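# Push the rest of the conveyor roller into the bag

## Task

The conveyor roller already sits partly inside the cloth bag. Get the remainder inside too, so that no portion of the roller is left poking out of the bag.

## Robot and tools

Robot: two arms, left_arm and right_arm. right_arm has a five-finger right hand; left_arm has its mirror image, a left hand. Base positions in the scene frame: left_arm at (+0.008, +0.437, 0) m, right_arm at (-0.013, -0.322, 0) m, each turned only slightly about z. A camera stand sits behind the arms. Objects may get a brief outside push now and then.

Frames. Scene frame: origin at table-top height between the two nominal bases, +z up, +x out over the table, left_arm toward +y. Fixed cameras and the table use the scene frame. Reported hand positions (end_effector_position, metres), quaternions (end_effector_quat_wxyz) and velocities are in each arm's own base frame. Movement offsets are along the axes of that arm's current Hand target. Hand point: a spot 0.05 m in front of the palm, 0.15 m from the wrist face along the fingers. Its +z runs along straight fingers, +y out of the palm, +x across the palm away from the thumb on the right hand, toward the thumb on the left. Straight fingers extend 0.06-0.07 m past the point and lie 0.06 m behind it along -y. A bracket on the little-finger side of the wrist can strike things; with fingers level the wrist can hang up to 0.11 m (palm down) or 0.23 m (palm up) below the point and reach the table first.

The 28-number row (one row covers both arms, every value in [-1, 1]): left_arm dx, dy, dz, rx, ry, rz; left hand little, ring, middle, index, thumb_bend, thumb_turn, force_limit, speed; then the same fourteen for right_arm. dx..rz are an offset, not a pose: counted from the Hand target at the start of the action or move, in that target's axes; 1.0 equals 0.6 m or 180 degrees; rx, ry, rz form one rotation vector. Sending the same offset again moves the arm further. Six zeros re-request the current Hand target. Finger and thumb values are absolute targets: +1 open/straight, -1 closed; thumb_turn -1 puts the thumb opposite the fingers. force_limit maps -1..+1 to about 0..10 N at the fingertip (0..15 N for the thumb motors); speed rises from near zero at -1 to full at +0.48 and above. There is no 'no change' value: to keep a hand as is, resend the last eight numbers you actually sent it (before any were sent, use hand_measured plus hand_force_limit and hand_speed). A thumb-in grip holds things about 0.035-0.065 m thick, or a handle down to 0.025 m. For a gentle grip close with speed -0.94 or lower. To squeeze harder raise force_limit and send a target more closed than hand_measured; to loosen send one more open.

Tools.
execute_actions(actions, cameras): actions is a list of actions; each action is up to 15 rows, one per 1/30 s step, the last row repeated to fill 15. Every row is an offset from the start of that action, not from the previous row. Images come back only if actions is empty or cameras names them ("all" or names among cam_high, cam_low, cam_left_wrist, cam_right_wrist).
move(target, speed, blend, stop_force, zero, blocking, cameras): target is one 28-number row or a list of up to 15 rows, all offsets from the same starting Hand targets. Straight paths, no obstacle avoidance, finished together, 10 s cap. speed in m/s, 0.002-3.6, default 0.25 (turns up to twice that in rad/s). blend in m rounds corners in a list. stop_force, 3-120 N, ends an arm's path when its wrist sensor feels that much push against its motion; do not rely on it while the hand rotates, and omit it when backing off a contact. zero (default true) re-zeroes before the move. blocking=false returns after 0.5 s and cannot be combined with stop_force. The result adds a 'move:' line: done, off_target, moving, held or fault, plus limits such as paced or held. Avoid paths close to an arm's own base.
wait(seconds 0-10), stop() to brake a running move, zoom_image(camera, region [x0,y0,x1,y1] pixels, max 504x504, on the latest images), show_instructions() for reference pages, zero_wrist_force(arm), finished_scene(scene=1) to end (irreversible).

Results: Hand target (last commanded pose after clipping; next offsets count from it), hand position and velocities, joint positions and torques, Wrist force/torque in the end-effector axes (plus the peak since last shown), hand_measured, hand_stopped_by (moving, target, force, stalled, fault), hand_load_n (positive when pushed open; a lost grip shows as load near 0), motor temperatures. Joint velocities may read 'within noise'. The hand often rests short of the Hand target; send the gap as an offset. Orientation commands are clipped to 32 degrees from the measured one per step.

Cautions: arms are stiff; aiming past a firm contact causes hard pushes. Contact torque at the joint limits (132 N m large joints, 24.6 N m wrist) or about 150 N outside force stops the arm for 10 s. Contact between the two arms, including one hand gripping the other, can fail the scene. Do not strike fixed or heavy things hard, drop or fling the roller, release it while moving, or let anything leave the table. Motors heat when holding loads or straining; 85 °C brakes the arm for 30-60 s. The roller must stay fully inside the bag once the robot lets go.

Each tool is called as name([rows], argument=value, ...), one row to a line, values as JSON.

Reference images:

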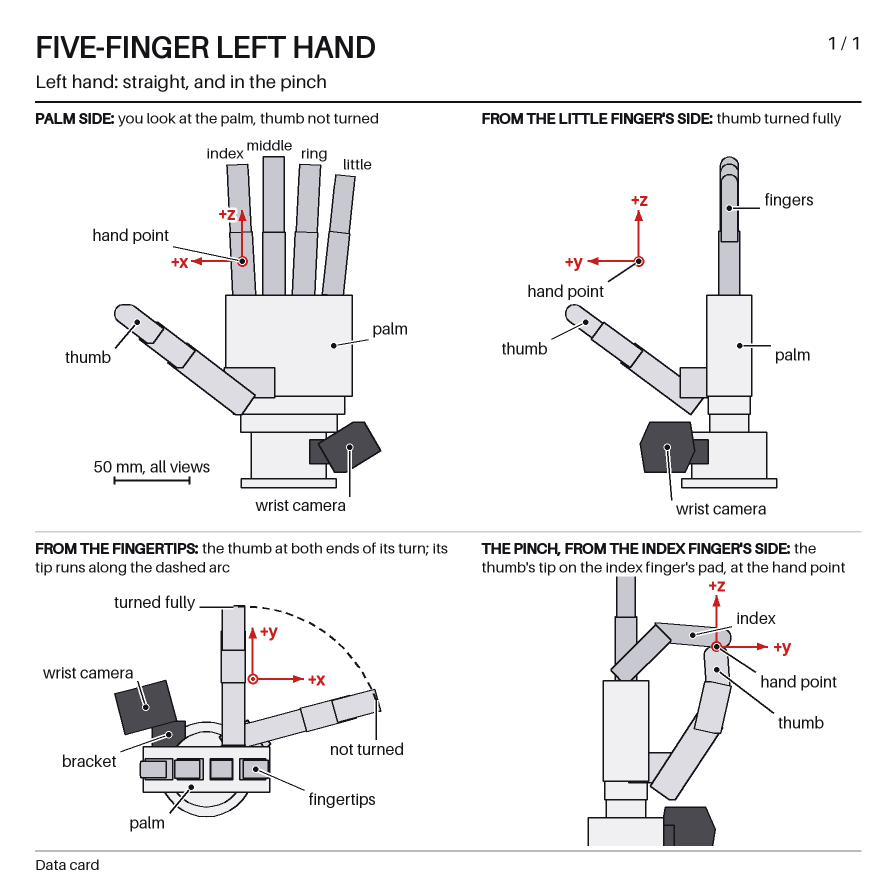

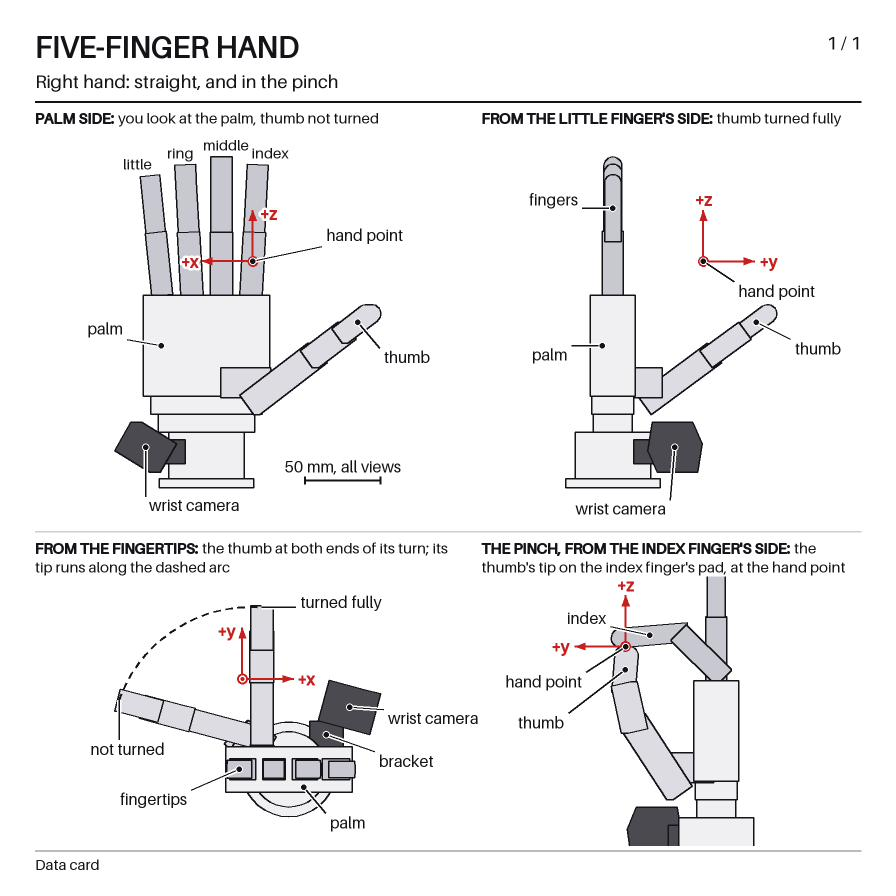

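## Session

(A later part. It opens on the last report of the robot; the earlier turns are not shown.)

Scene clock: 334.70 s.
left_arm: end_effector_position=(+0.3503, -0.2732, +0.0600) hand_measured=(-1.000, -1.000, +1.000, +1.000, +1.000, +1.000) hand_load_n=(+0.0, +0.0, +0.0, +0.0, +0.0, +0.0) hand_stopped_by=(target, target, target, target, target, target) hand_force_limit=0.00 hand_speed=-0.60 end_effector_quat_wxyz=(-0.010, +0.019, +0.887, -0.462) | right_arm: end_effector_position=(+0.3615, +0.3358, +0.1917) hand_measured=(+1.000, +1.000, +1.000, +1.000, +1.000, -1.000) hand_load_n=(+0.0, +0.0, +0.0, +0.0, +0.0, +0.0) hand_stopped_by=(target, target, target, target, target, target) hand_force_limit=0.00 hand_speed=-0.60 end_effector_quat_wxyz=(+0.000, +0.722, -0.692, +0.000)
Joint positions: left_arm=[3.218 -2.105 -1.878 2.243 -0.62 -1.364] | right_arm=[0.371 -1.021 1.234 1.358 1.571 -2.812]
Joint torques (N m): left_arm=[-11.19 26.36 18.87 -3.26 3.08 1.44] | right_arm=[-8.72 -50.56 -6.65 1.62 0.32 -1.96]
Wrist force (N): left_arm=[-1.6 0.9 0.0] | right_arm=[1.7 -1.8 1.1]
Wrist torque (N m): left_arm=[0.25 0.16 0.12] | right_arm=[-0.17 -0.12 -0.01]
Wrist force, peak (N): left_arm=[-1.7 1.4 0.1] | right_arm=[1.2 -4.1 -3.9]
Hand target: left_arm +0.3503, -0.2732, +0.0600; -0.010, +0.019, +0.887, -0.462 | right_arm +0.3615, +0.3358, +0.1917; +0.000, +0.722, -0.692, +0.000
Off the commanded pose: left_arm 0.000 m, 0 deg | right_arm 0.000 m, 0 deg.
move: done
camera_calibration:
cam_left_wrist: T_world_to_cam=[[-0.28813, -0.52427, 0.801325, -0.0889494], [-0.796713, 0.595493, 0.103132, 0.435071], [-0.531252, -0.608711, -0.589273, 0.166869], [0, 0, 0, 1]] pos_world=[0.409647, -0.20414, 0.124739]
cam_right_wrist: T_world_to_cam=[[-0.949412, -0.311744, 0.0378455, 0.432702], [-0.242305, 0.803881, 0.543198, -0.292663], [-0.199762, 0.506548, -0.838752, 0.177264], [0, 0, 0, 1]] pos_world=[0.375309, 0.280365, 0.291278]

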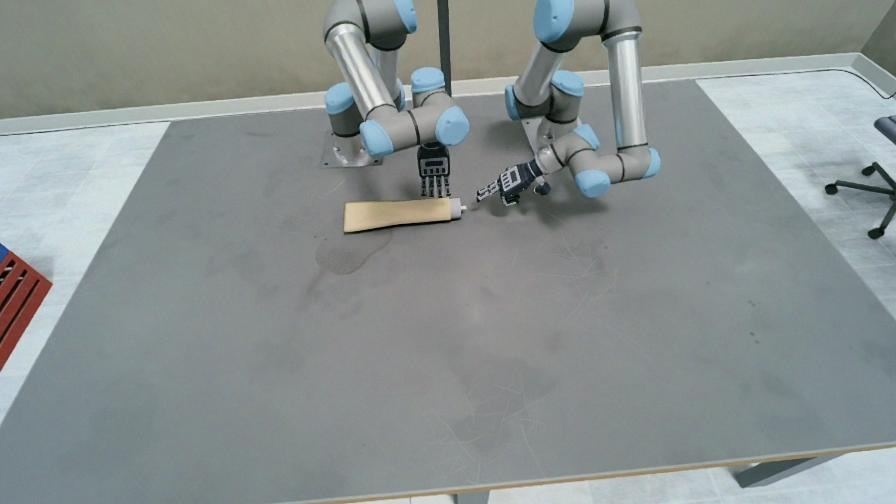

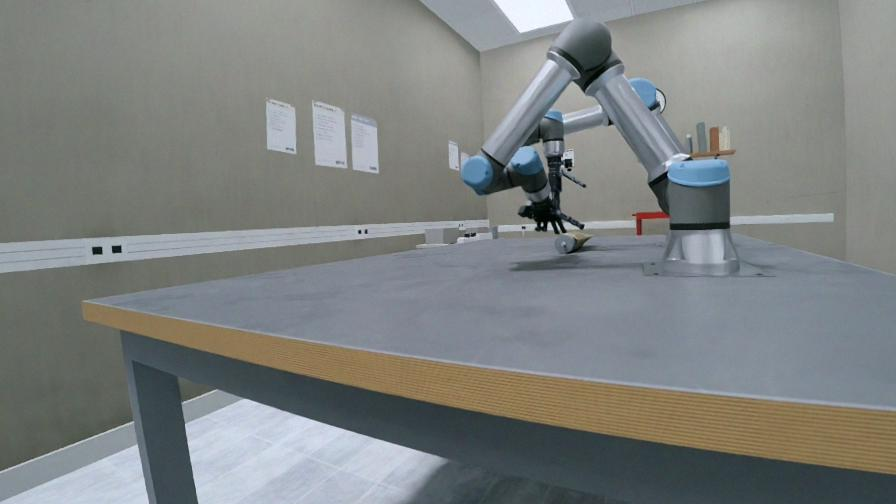

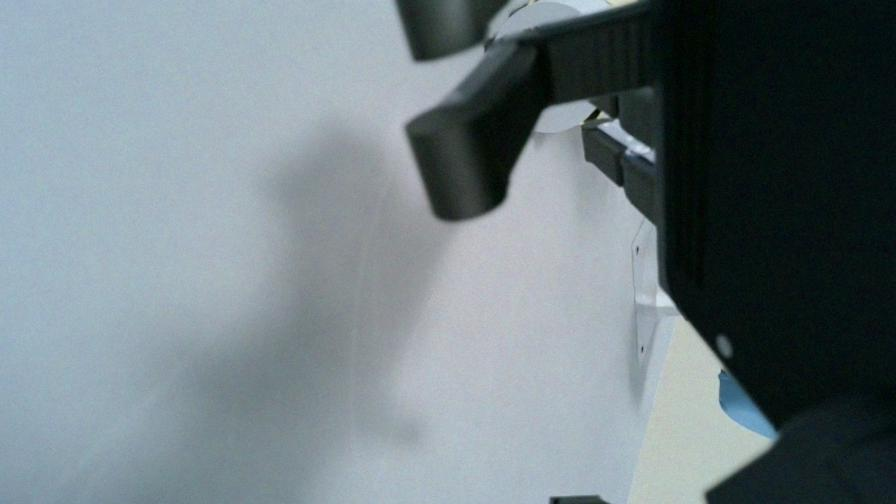

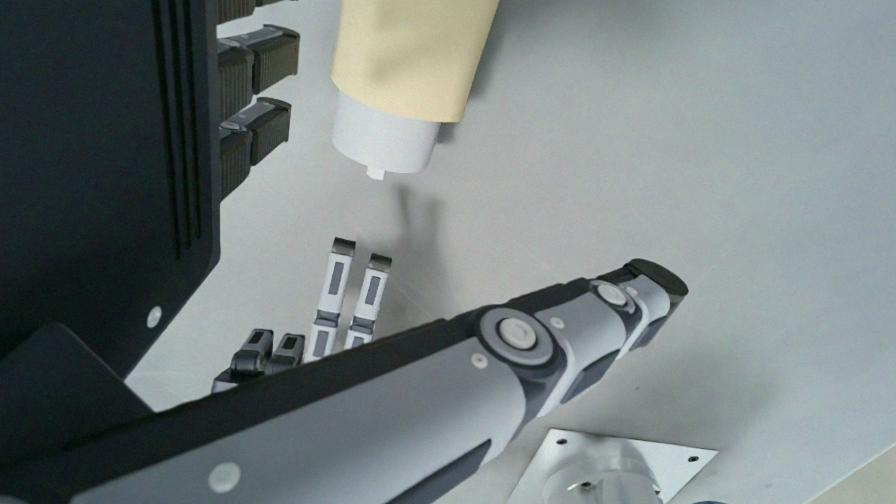

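move([
  [0,0,0,0,0,0,-1,-1,1,1,1,1,0,-0.6,0,0.1377,0,0,0,0,1,1,1,1,1,-1,0,-0.6],
  [0,0,0,0,0,0,-1,-1,1,1,1,1,0,-0.6,0,0.1377,0.1617,0,0,0,1,1,1,1,1,-1,0,-0.6],
], speed=0.12, cameras=["cam_high","cam_left_wrist","cam_low","cam_right_wrist"])

zoom_image(camera="cam_high", region=[350, 160, 530, 260])

zoom_image(camera="cam_low", region=[500, 190, 620, 270])

Scene clock: 365.60 s.
left_arm: end_effector_position=(+0.3503, -0.2732, +0.0600) hand_measured=(-1.000, -1.000, +1.000, +1.000, +1.000, +1.000) hand_load_n=(-0.5, +0.0, +0.0, +0.0, +0.0, -0.5) hand_stopped_by=(target, target, target, target, target, target) hand_force_limit=0.00 hand_speed=-0.60 end_effector_quat_wxyz=(-0.010, +0.019, +0.887, -0.462) | right_arm: end_effector_position=(+0.2788, +0.3322, +0.0947) hand_measured=(+1.000, +1.000, +1.000, +1.000, +1.000, -1.000) hand_load_n=(+0.0, -0.5, -0.5, +0.0, +0.0, +0.0) hand_stopped_by=(target, target, target, target, target, target) hand_force_limit=0.00 hand_speed=-0.60 end_effector_quat_wxyz=(+0.001, +0.722, -0.692, +0.000)
Joint positions: left_arm=[3.218 -2.105 -1.878 2.243 -0.62 -1.364] | right_arm=[0.433 -1.092 1.612 1.052 1.571 -2.75]
Joint torques (N m): left_arm=[-9.85 26.84 15.27 -2.76 2.17 0.6] | right_arm=[-7.19 -42.18 -29.72 2.4 -0.92 -1.43]
Wrist force (N): left_arm=[-1.4 1.1 -0.1] | right_arm=[1.6 -1.1 0.5]
Wrist torque (N m): left_arm=[0.29 0.13 0.13] | right_arm=[-0.16 -0.10 0.09]
Wrist force, peak (N): left_arm=[-1.7 1.3 -0.2] | right_arm=[1.9 -3.2 1.5]
Hand target: left_arm +0.3503, -0.2732, +0.0600; -0.010, +0.019, +0.887, -0.462 | right_arm +0.2789, +0.3323, +0.0947; +0.000, +0.722, -0.692, +0.000
Off the commanded pose: left_arm 0.000 m, 0 deg | right_arm 0.000 m, 0 deg.
move: done
camera_calibration:
cam_left_wrist: T_world_to_cam=[[-0.28813, -0.52427, 0.801325, -0.0889494], [-0.796713, 0.595493, 0.103132, 0.435071], [-0.531252, -0.608711, -0.589273, 0.166869], [0, 0, 0, 1]] pos_world=[0.409647, -0.20414, 0.124739]
cam_right_wrist: T_world_to_cam=[[-0.9494, -0.311751, 0.0381013, 0.35671], [-0.242188, 0.803937, 0.543166, -0.257296], [-0.199964, 0.506454, -0.83876, 0.0813286], [0, 0, 0, 1]] pos_world=[0.292609, 0.276865, 0.194379]

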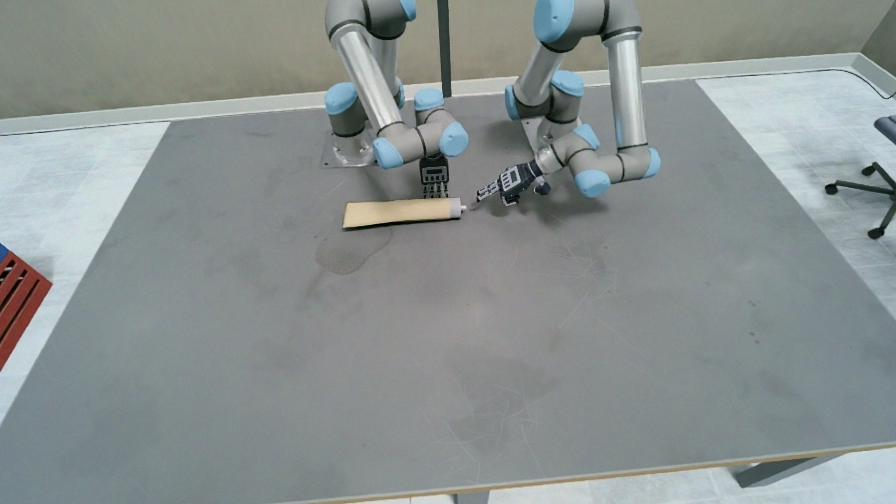

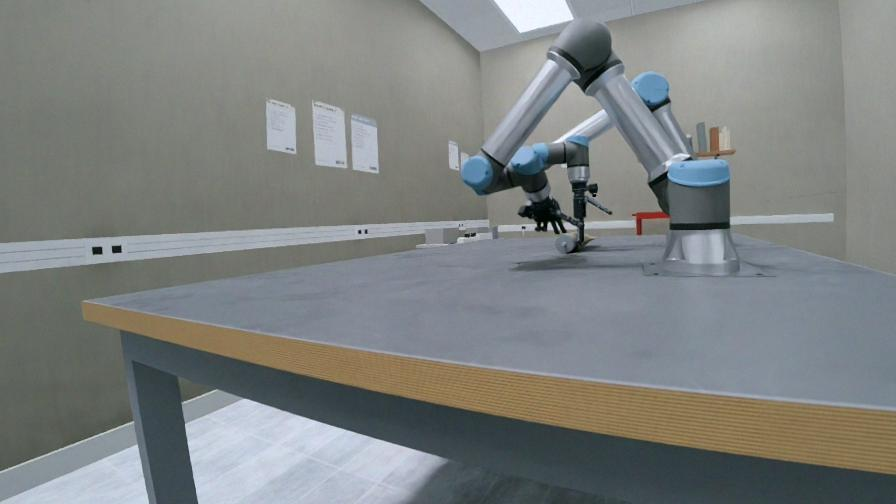

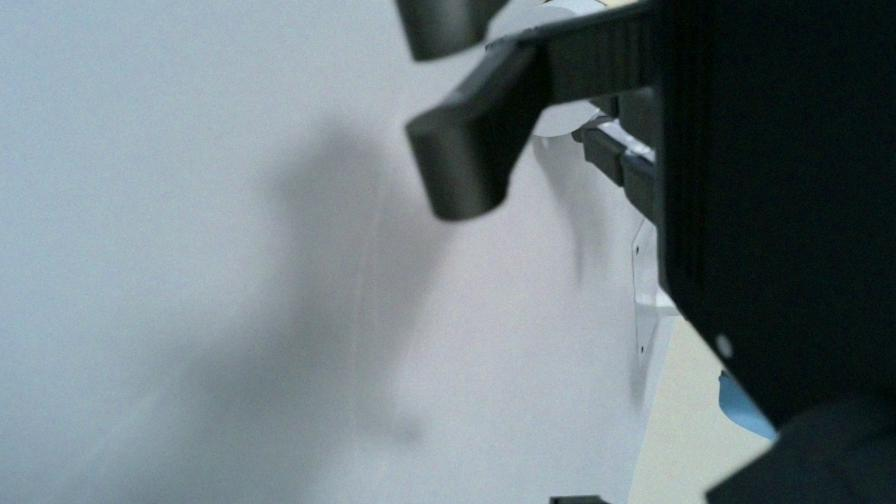

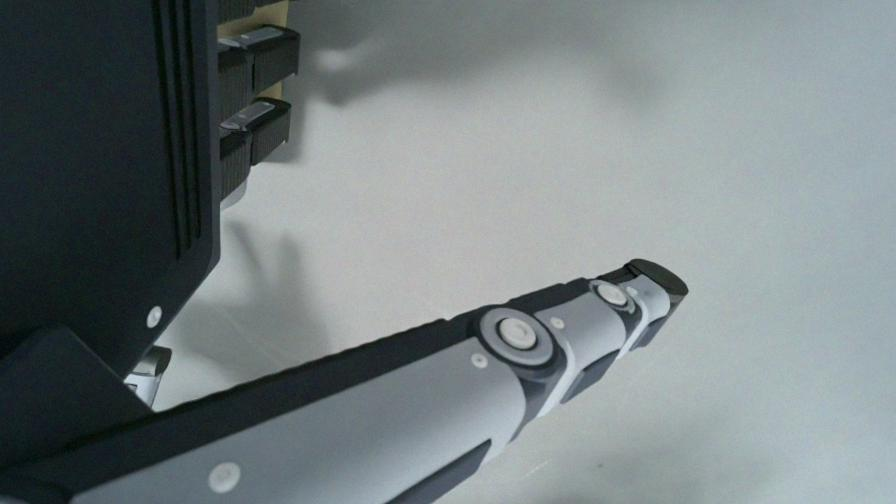

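Scaled by 2.800.

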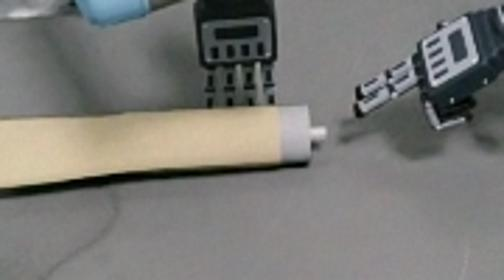

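Scaled by 4.200.

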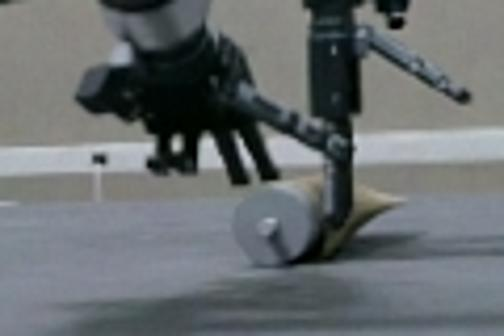

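move(target=[0,0,0,0,0,0,-1,-1,1,1,1,1,0,-0.6,0,0,0.06,0,0,0,1,1,1,1,1,-1,0,-0.6], speed=0.012, stop_force=10, cameras=["cam_high","cam_low","cam_right_wrist"])

zoom_image(camera="cam_high", region=[350, 160, 530, 260])

zoom_image(camera="cam_low", region=[500, 190, 620, 270])

Scene clock: 374.33 s.
left_arm: end_effector_position=(+0.3503, -0.2732, +0.0600) hand_measured=(-1.000, -1.000, +1.000, +1.000, +1.000, +1.000) hand_load_n=(+0.5, +0.0, +0.0, +0.0, +0.0, -0.5) hand_stopped_by=(target, target, target, target, target, target) hand_force_limit=0.00 hand_speed=-0.60 end_effector_quat_wxyz=(-0.010, +0.019, +0.887, -0.462) | right_arm: end_effector_position=(+0.2789, +0.3322, +0.0694) hand_measured=(+1.000, +1.000, +1.000, +1.000, +1.000, -1.000) hand_load_n=(-1.0, -0.5, +0.0, +0.0, +0.0, +0.0) hand_stopped_by=(target, target, target, target, target, target) hand_force_limit=0.00 hand_speed=-0.60 end_effector_quat_wxyz=(+0.001, +0.722, -0.692, +0.000)
Joint positions: left_arm=[3.218 -2.105 -1.878 2.243 -0.62 -1.364] | right_arm=[0.433 -1.061 1.637 0.995 1.571 -2.75]
Joint torques (N m): left_arm=[-8.42 26.71 12.4 -2.02 1.15 -0.41] | right_arm=[1.04 -40.67 -25.49 2.89 -0.72 -1.46]
Wrist force (N): left_arm=[-1.6 1.0 -0.1] | right_arm=[1.0 -1.0 -11.2]
Wrist torque (N m): left_arm=[0.28 0.16 0.12] | right_arm=[0.53 0.14 0.11]
Wrist force, peak (N): left_arm=[-1.6 1.5 0.1] | right_arm=[1.4 0.1 -23.1]
Hand target: left_arm +0.3503, -0.2732, +0.0600; -0.010, +0.019, +0.887, -0.462 | right_arm +0.2789, +0.3322, +0.0694; +0.001, +0.722, -0.692, +0.000 (not the last commanded pose)
Off the commanded pose: left_arm 0.000 m, 0 deg | right_arm 0.011 m, 0 deg.
move: contact (right_arm)
camera_calibration:
cam_right_wrist: T_world_to_cam=[[-0.94942, -0.311718, 0.0378627, 0.357806], [-0.242275, 0.803891, 0.543196, -0.243496], [-0.199762, 0.506548, -0.838751, 0.0600407], [0, 0, 0, 1]] pos_world=[0.292709, 0.276865, 0.169078]
Images, in order (width x height): cam_high 896x504, cam_low 896x504, cam_right_wrist 896x504.

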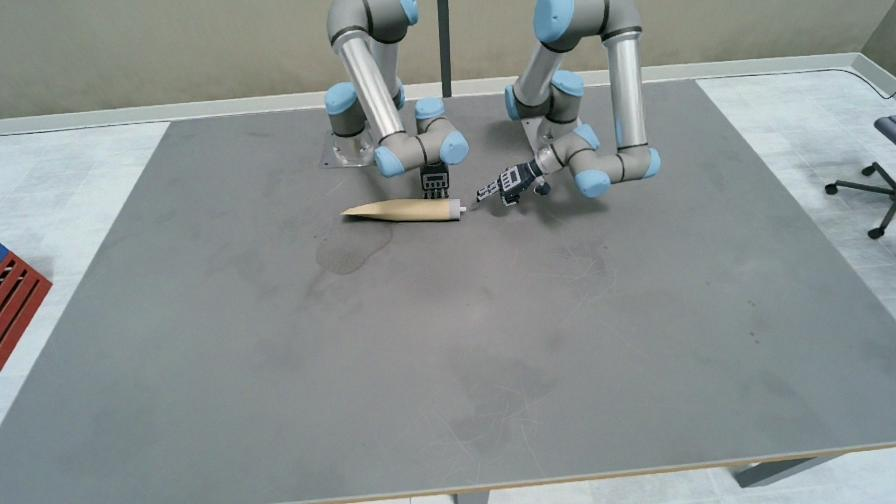

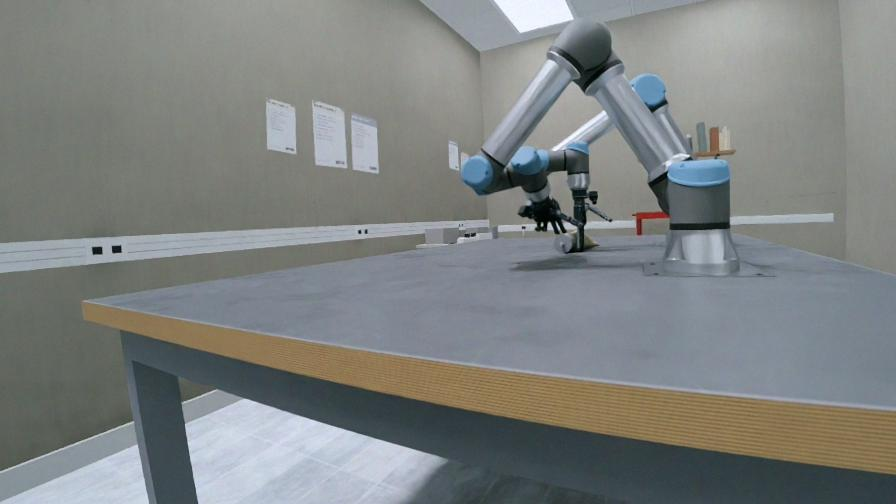

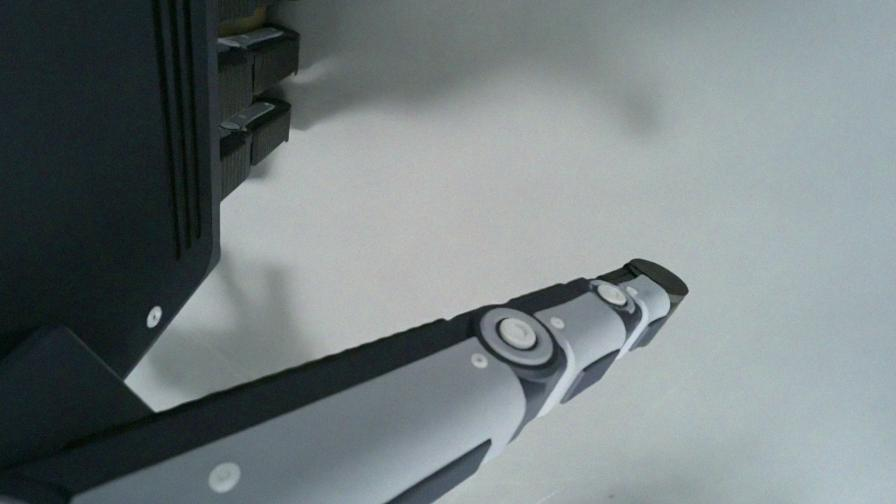

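Scaled by 2.800.

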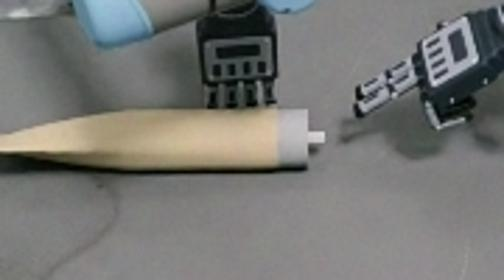

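Scaled by 4.200.

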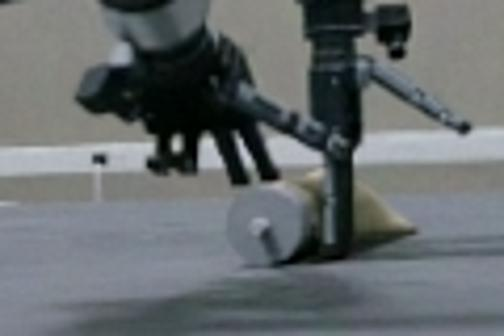

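move([
  [0,0.0546,0.0383,0,0,0,-1,-1,1,1,1,1,0,-0.6,0,0,0,0,0,0,1,1,1,1,1,-1,0,-0.6],
  [0,0.002,0.1133,0,0,0,-1,-1,1,1,1,1,0,-0.6,0,0,0,0,0,0,1,1,1,1,1,-1,0,-0.6],
], speed=[0.08, 0.03], stop_force=15, cameras=["cam_high","cam_low","cam_left_wrist","cam_right_wrist"])

zoom_image(camera="cam_high", region=[350, 160, 530, 260])

zoom_image(camera="cam_low", region=[500, 190, 620, 270])

Scene clock: 386.53 s.
left_arm: end_effector_position=(+0.3479, -0.3282, +0.0201) hand_measured=(-1.000, -1.000, +1.000, +1.000, +1.000, +1.000) hand_load_n=(+0.0, +0.0, +0.0, +0.0, +0.0, +0.0) hand_stopped_by=(target, target, target, target, target, target) hand_force_limit=0.00 hand_speed=-0.60 end_effector_quat_wxyz=(-0.010, +0.019, +0.887, -0.462) | right_arm: end_effector_position=(+0.2789, +0.3322, +0.0694) hand_measured=(+1.000, +1.000, +1.000, +1.000, +1.000, -1.000) hand_load_n=(+0.0, +0.0, +0.0, +0.0, +0.0, +0.0) hand_stopped_by=(target, target, target, target, target, target) hand_force_limit=0.00 hand_speed=-0.60 end_effector_quat_wxyz=(+0.001, +0.722, -0.692, +0.000)
Joint positions: left_arm=[3.076 -2.17 -1.832 2.464 -0.61 -1.61] | right_arm=[0.433 -1.061 1.637 0.995 1.571 -2.75]
Joint torques (N m): left_arm=[12.94 39.75 -0.16 -4.23 -1.18 1.64] | right_arm=[1.38 -40.56 -24.22 0.46 -0.72 -1.61]
Wrist force (N): left_arm=[-1.6 1.0 -0.1] | right_arm=[1.0 -2.4 -9.3]
Wrist torque (N m): left_arm=[0.25 0.17 -0.01] | right_arm=[0.48 0.12 0.03]
Wrist force, peak (N): left_arm=[-1.5 2.0 -2.1] | right_arm=[1.2 -0.8 -11.2]
Hand target: left_arm +0.3479, -0.3282, +0.0201; -0.010, +0.019, +0.887, -0.462 | right_arm +0.2789, +0.3322, +0.0694; +0.001, +0.722, -0.692, +0.000
Off the commanded pose: left_arm 0.000 m, 0 deg | right_arm 0.000 m, 0 deg.
move: done
camera_calibration:
cam_left_wrist: T_world_to_cam=[[-0.288195, -0.524222, 0.801333, -0.0864649], [-0.79669, 0.595535, 0.103067, 0.470033], [-0.531252, -0.608711, -0.589273, 0.108603], [0, 0, 0, 1]] pos_world=[0.407247, -0.25914, 0.0848392]
cam_right_wrist: T_world_to_cam=[[-0.94942, -0.311718, 0.0378627, 0.357806], [-0.242275, 0.803891, 0.543196, -0.243496], [-0.199762, 0.506548, -0.838751, 0.0600407], [0, 0, 0, 1]] pos_world=[0.292709, 0.276865, 0.169078]

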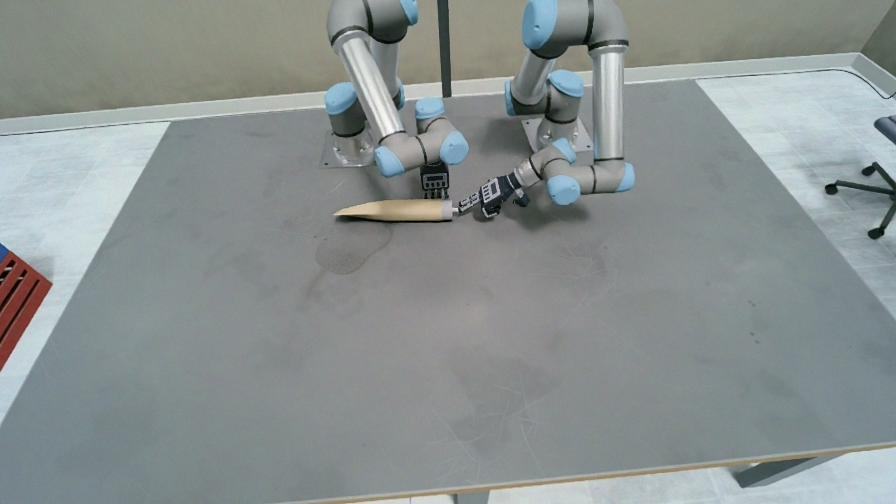

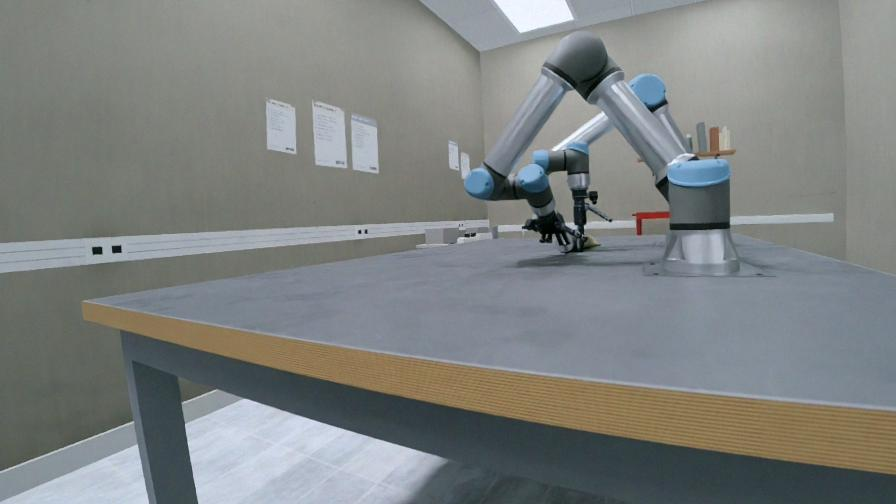

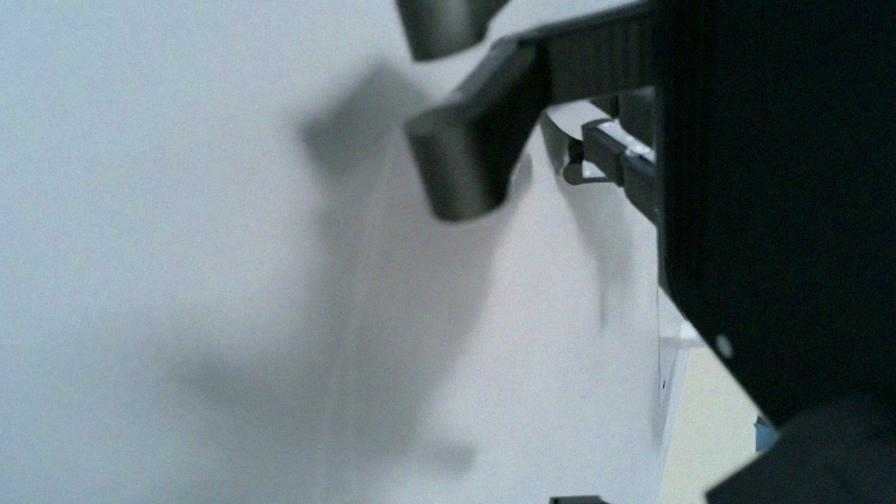

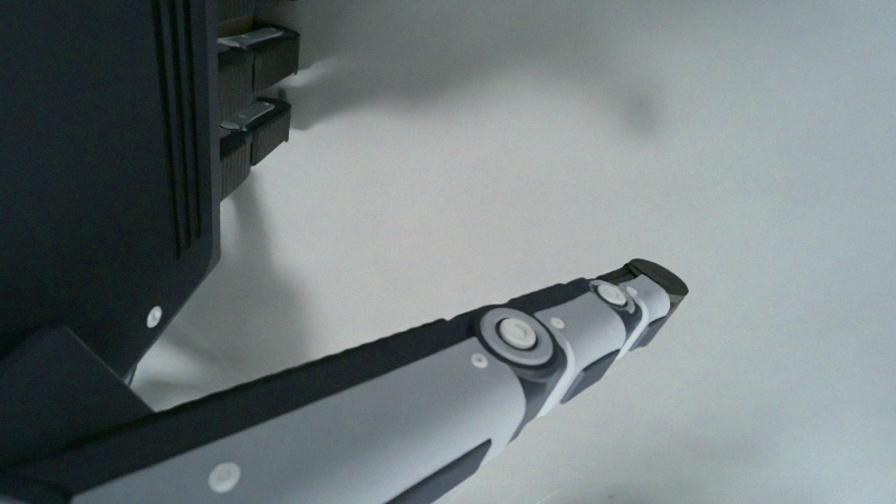

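Scaled by 2.800.

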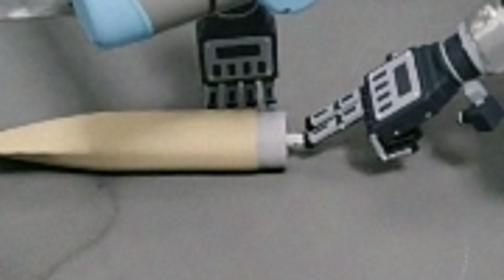

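Scaled by 4.200.

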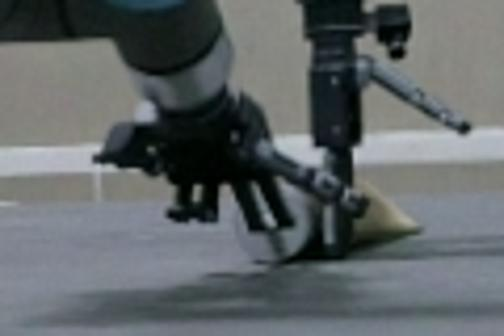

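move(target=[0,-0.0402,-0.1975,0,0,0,-1,-1,1,1,1,1,0,-0.6,0,0.05,-0.15,0,0,0,1,1,1,1,1,-1,0,-0.6], speed=0.15, cameras=["cam_high","cam_low","cam_left_wrist","cam_right_wrist"])

zoom_image(camera="cam_high", region=[330, 160, 510, 260])

zoom_image(camera="cam_low", region=[500, 190, 620, 270])

zoom_image(camera="cam_left_wrist", region=[400, 0, 660, 200])

Scene clock: 405.43 s.
left_arm: end_effector_position=(+0.3515, -0.2450, +0.1077) hand_measured=(-1.000, -1.000, +1.000, +1.000, +1.000, +1.000) hand_load_n=(+0.0, +0.0, +0.0, +0.0, +0.0, +0.0) hand_stopped_by=(target, target, target, target, target, target) hand_force_limit=0.00 hand_speed=-0.60 end_effector_quat_wxyz=(-0.010, +0.019, +0.887, -0.462) | right_arm: end_effector_position=(+0.2490, +0.3312, +0.1594) hand_measured=(+1.000, +1.000, +1.000, +1.000, +1.000, -1.000) hand_load_n=(+0.0, +0.0, -0.5, +0.0, +0.0, +0.0) hand_stopped_by=(target, target, target, target, target, target) hand_force_limit=0.00 hand_speed=-0.60 end_effector_quat_wxyz=(+0.000, +0.722, -0.692, +0.000)
Joint positions: left_arm=[3.292 -2.024 -1.879 2.064 -0.636 -1.241] | right_arm=[0.461 -1.209 1.603 1.178 1.571 -2.722]
Joint torques (N m): left_arm=[-5.03 31.47 19.82 -3.63 3.63 0.62] | right_arm=[-9.12 -28.87 -2.68 2.19 0.55 -2.22]
Wrist force (N): left_arm=[-1.5 1.0 0.0] | right_arm=[1.5 -2.0 1.4]
Wrist torque (N m): left_arm=[0.28 0.14 0.13] | right_arm=[-0.22 -0.10 -0.03]
Wrist force, peak (N): left_arm=[-1.5 1.4 1.0] | right_arm=[1.2 -2.2 -10.4]
Hand target: left_arm +0.3515, -0.2450, +0.1078; -0.010, +0.019, +0.887, -0.462 | right_arm +0.2490, +0.3311, +0.1594; +0.001, +0.722, -0.692, +0.000
Off the commanded pose: left_arm 0.000 m, 0 deg | right_arm 0.000 m, 0 deg.
move: done
camera_calibration:
cam_left_wrist: T_world_to_cam=[[-0.287974, -0.524335, 0.801339, -0.112121], [-0.796791, 0.595373, 0.103227, 0.414309], [-0.531221, -0.608773, -0.589237, 0.212751], [0, 0, 0, 1]] pos_world=[0.410847, -0.17594, 0.17244]
cam_right_wrist: T_world_to_cam=[[-0.949391, -0.311834, 0.0376396, 0.32575], [-0.242463, 0.803766, 0.543297, -0.298685], [-0.199672, 0.506675, -0.838697, 0.13004], [0, 0, 0, 1]] pos_world=[0.262809, 0.275765, 0.259077]

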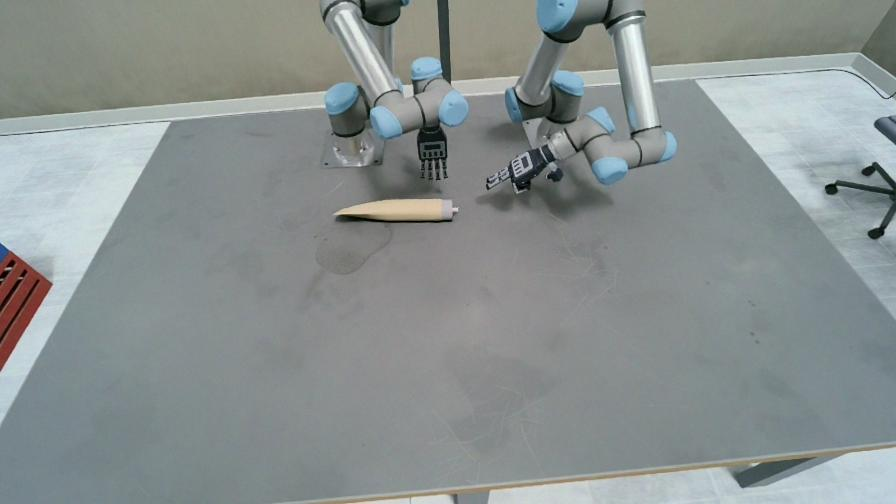

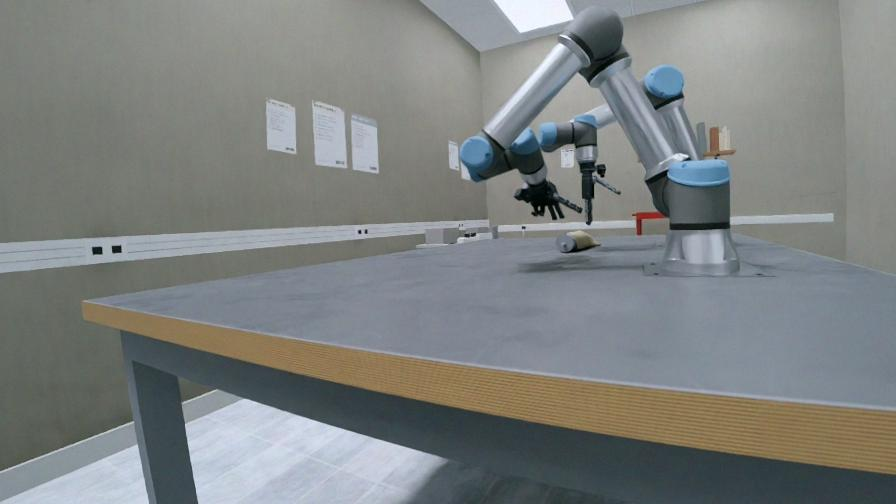

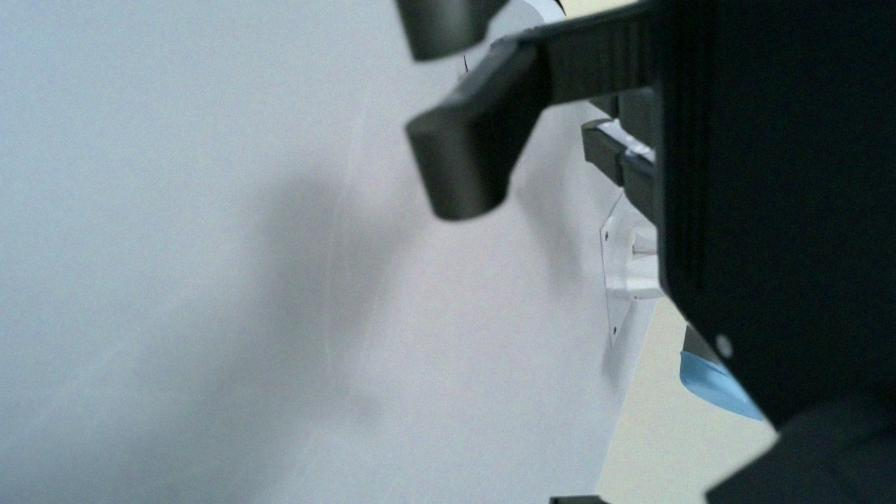

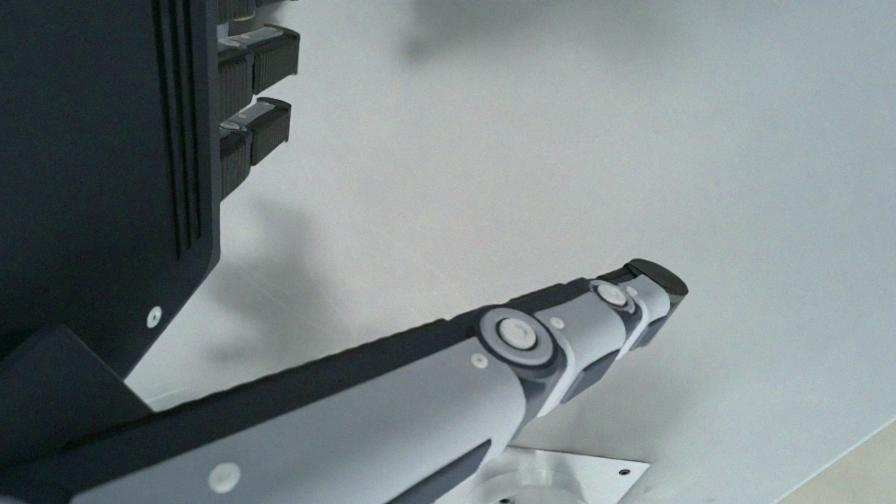

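Scaled by 2.800.

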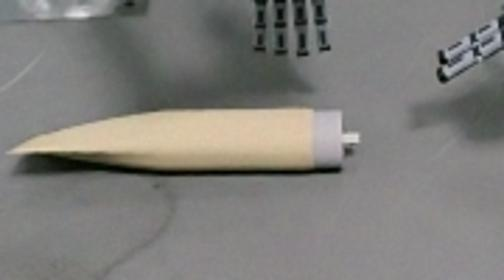

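Scaled by 4.200.

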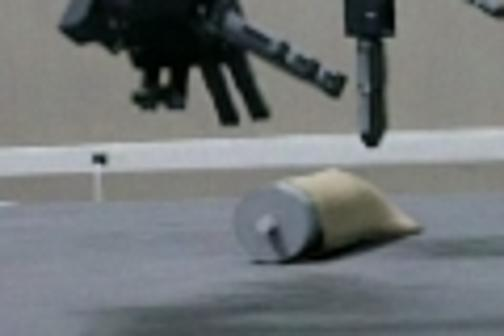

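Scaled by 1.938.

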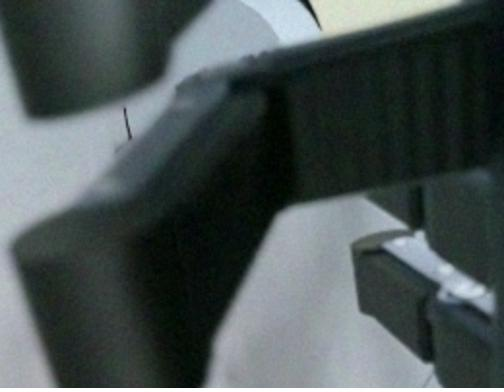

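move(target=[0,0,0,0,0,0,1,1,1,1,1,1,0,-0.3,0.698,-0.2333,0,0,0,0.5,0,0,0,0,1,-1,0,-0.3], speed=0.25, cameras=["cam_high","cam_low","cam_left_wrist","cam_right_wrist"])

zoom_image(camera="cam_high", region=[310, 160, 490, 260])

zoom_image(camera="cam_low", region=[540, 210, 630, 270])

zoom_image(camera="cam_left_wrist", region=[400, 0, 660, 200])

Scene clock: 537.57 s.
left_arm: end_effector_position=(+0.3515, -0.2450, +0.1078) hand_measured=(+1.000, +1.000, +1.000, +1.000, +1.000, +1.000) hand_load_n=(+0.0, +0.0, +0.0, +0.0, +0.0, +0.0) hand_stopped_by=(target, target, target, target, target, target) hand_force_limit=0.00 hand_speed=-0.30 end_effector_quat_wxyz=(-0.010, +0.019, +0.887, -0.462) | right_arm: end_effector_position=(+0.4062, -0.0816, +0.1597) hand_measured=(+0.000, +0.000, +0.000, +0.000, +1.000, -1.000) hand_load_n=(+0.0, +0.0, +0.0, +0.0, +0.0, +0.5) hand_stopped_by=(target, target, target, target, target, target) hand_force_limit=0.00 hand_speed=-0.30 end_effector_quat_wxyz=(+0.000, -0.021, +1.000, +0.000)
Joint positions: left_arm=[3.292 -2.024 -1.879 2.063 -0.636 -1.241] | right_arm=[-0.697 -1.278 1.696 1.152 1.572 -2.31]
Joint torques (N m): left_arm=[-11.5 35.79 18.08 -2.58 3.22 0.81] | right_arm=[1.86 -37.27 -2.38 0.36 0.69 -0.88]
Wrist force (N): left_arm=[-1.4 1.1 0.0] | right_arm=[1.9 -2.0 1.4]
Wrist torque (N m): left_arm=[0.26 0.13 0.12] | right_arm=[-0.19 -0.14 0.09]
Wrist force, peak (N): left_arm=[-1.7 1.2 -0.1] | right_arm=[1.7 -3.2 1.3]
Hand target: left_arm +0.3515, -0.2450, +0.1078; -0.010, +0.019, +0.887, -0.462 | right_arm +0.4062, -0.0815, +0.1597; +0.000, -0.021, +1.000, +0.000
Off the commanded pose: left_arm 0.000 m, 0 deg | right_arm 0.000 m, 0 deg.
move: done
camera_calibration:
cam_left_wrist: T_world_to_cam=[[-0.28813, -0.52427, 0.801325, -0.112123], [-0.796713, 0.595493, 0.103132, 0.414304], [-0.531252, -0.608711, -0.589273, 0.21284], [0, 0, 0, 1]] pos_world=[0.410847, -0.17594, 0.172539]
cam_right_wrist: T_world_to_cam=[[-0.3119, 0.949418, 0.036392, 0.190359], [0.803638, 0.24319, 0.543161, -0.399617], [0.506837, 0.198658, -0.838839, 0.0587075], [0, 0, 0, 1]] pos_world=[0.350765, -0.0952098, 0.259375]

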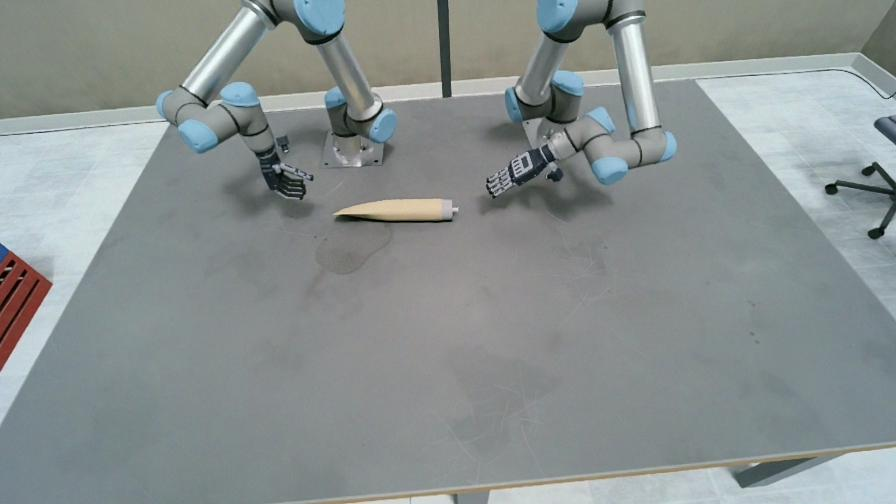

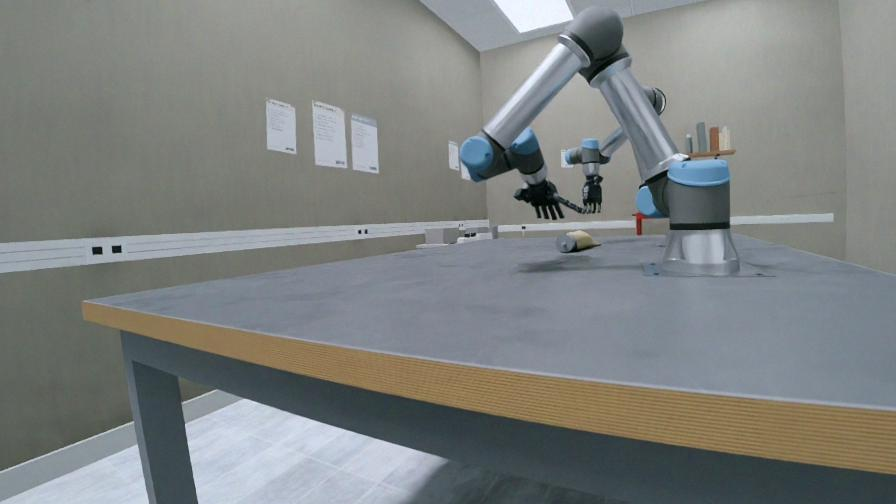

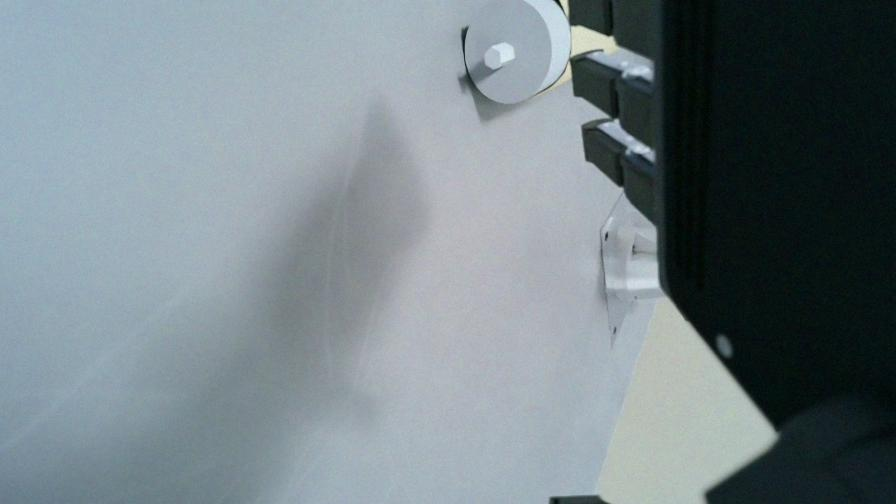

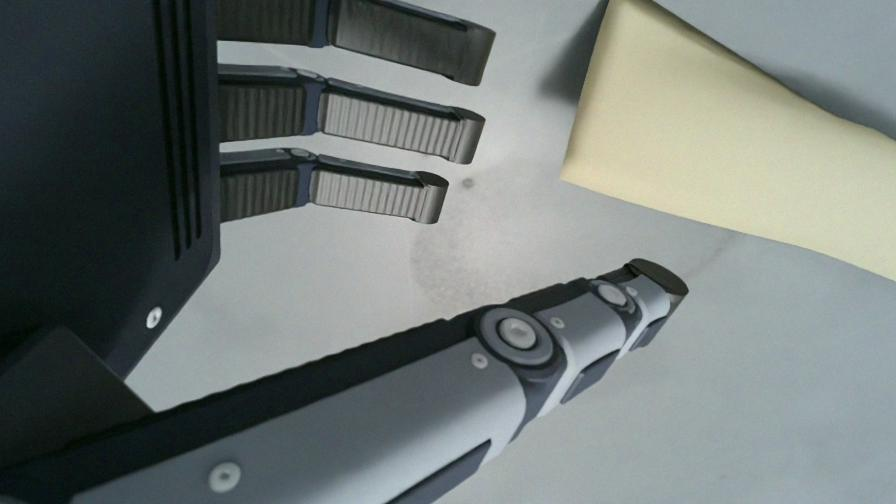

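Scaled by 2.800.

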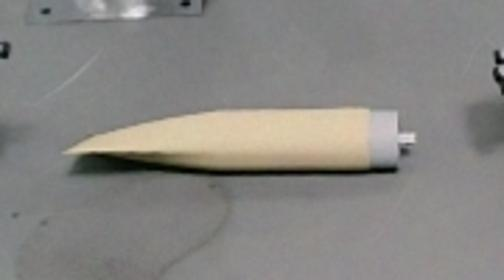

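Scaled by 5.600.

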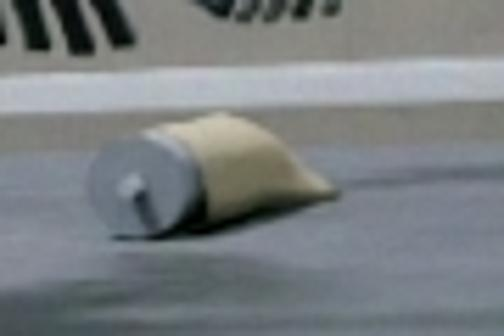

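Scaled by 1.938.

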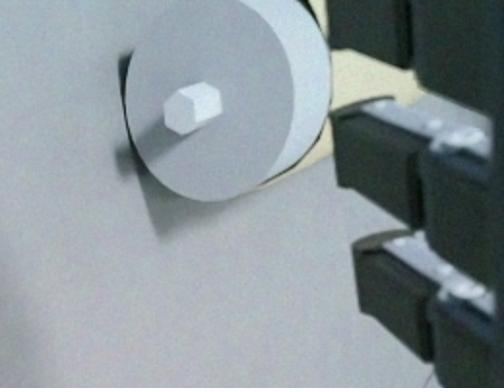

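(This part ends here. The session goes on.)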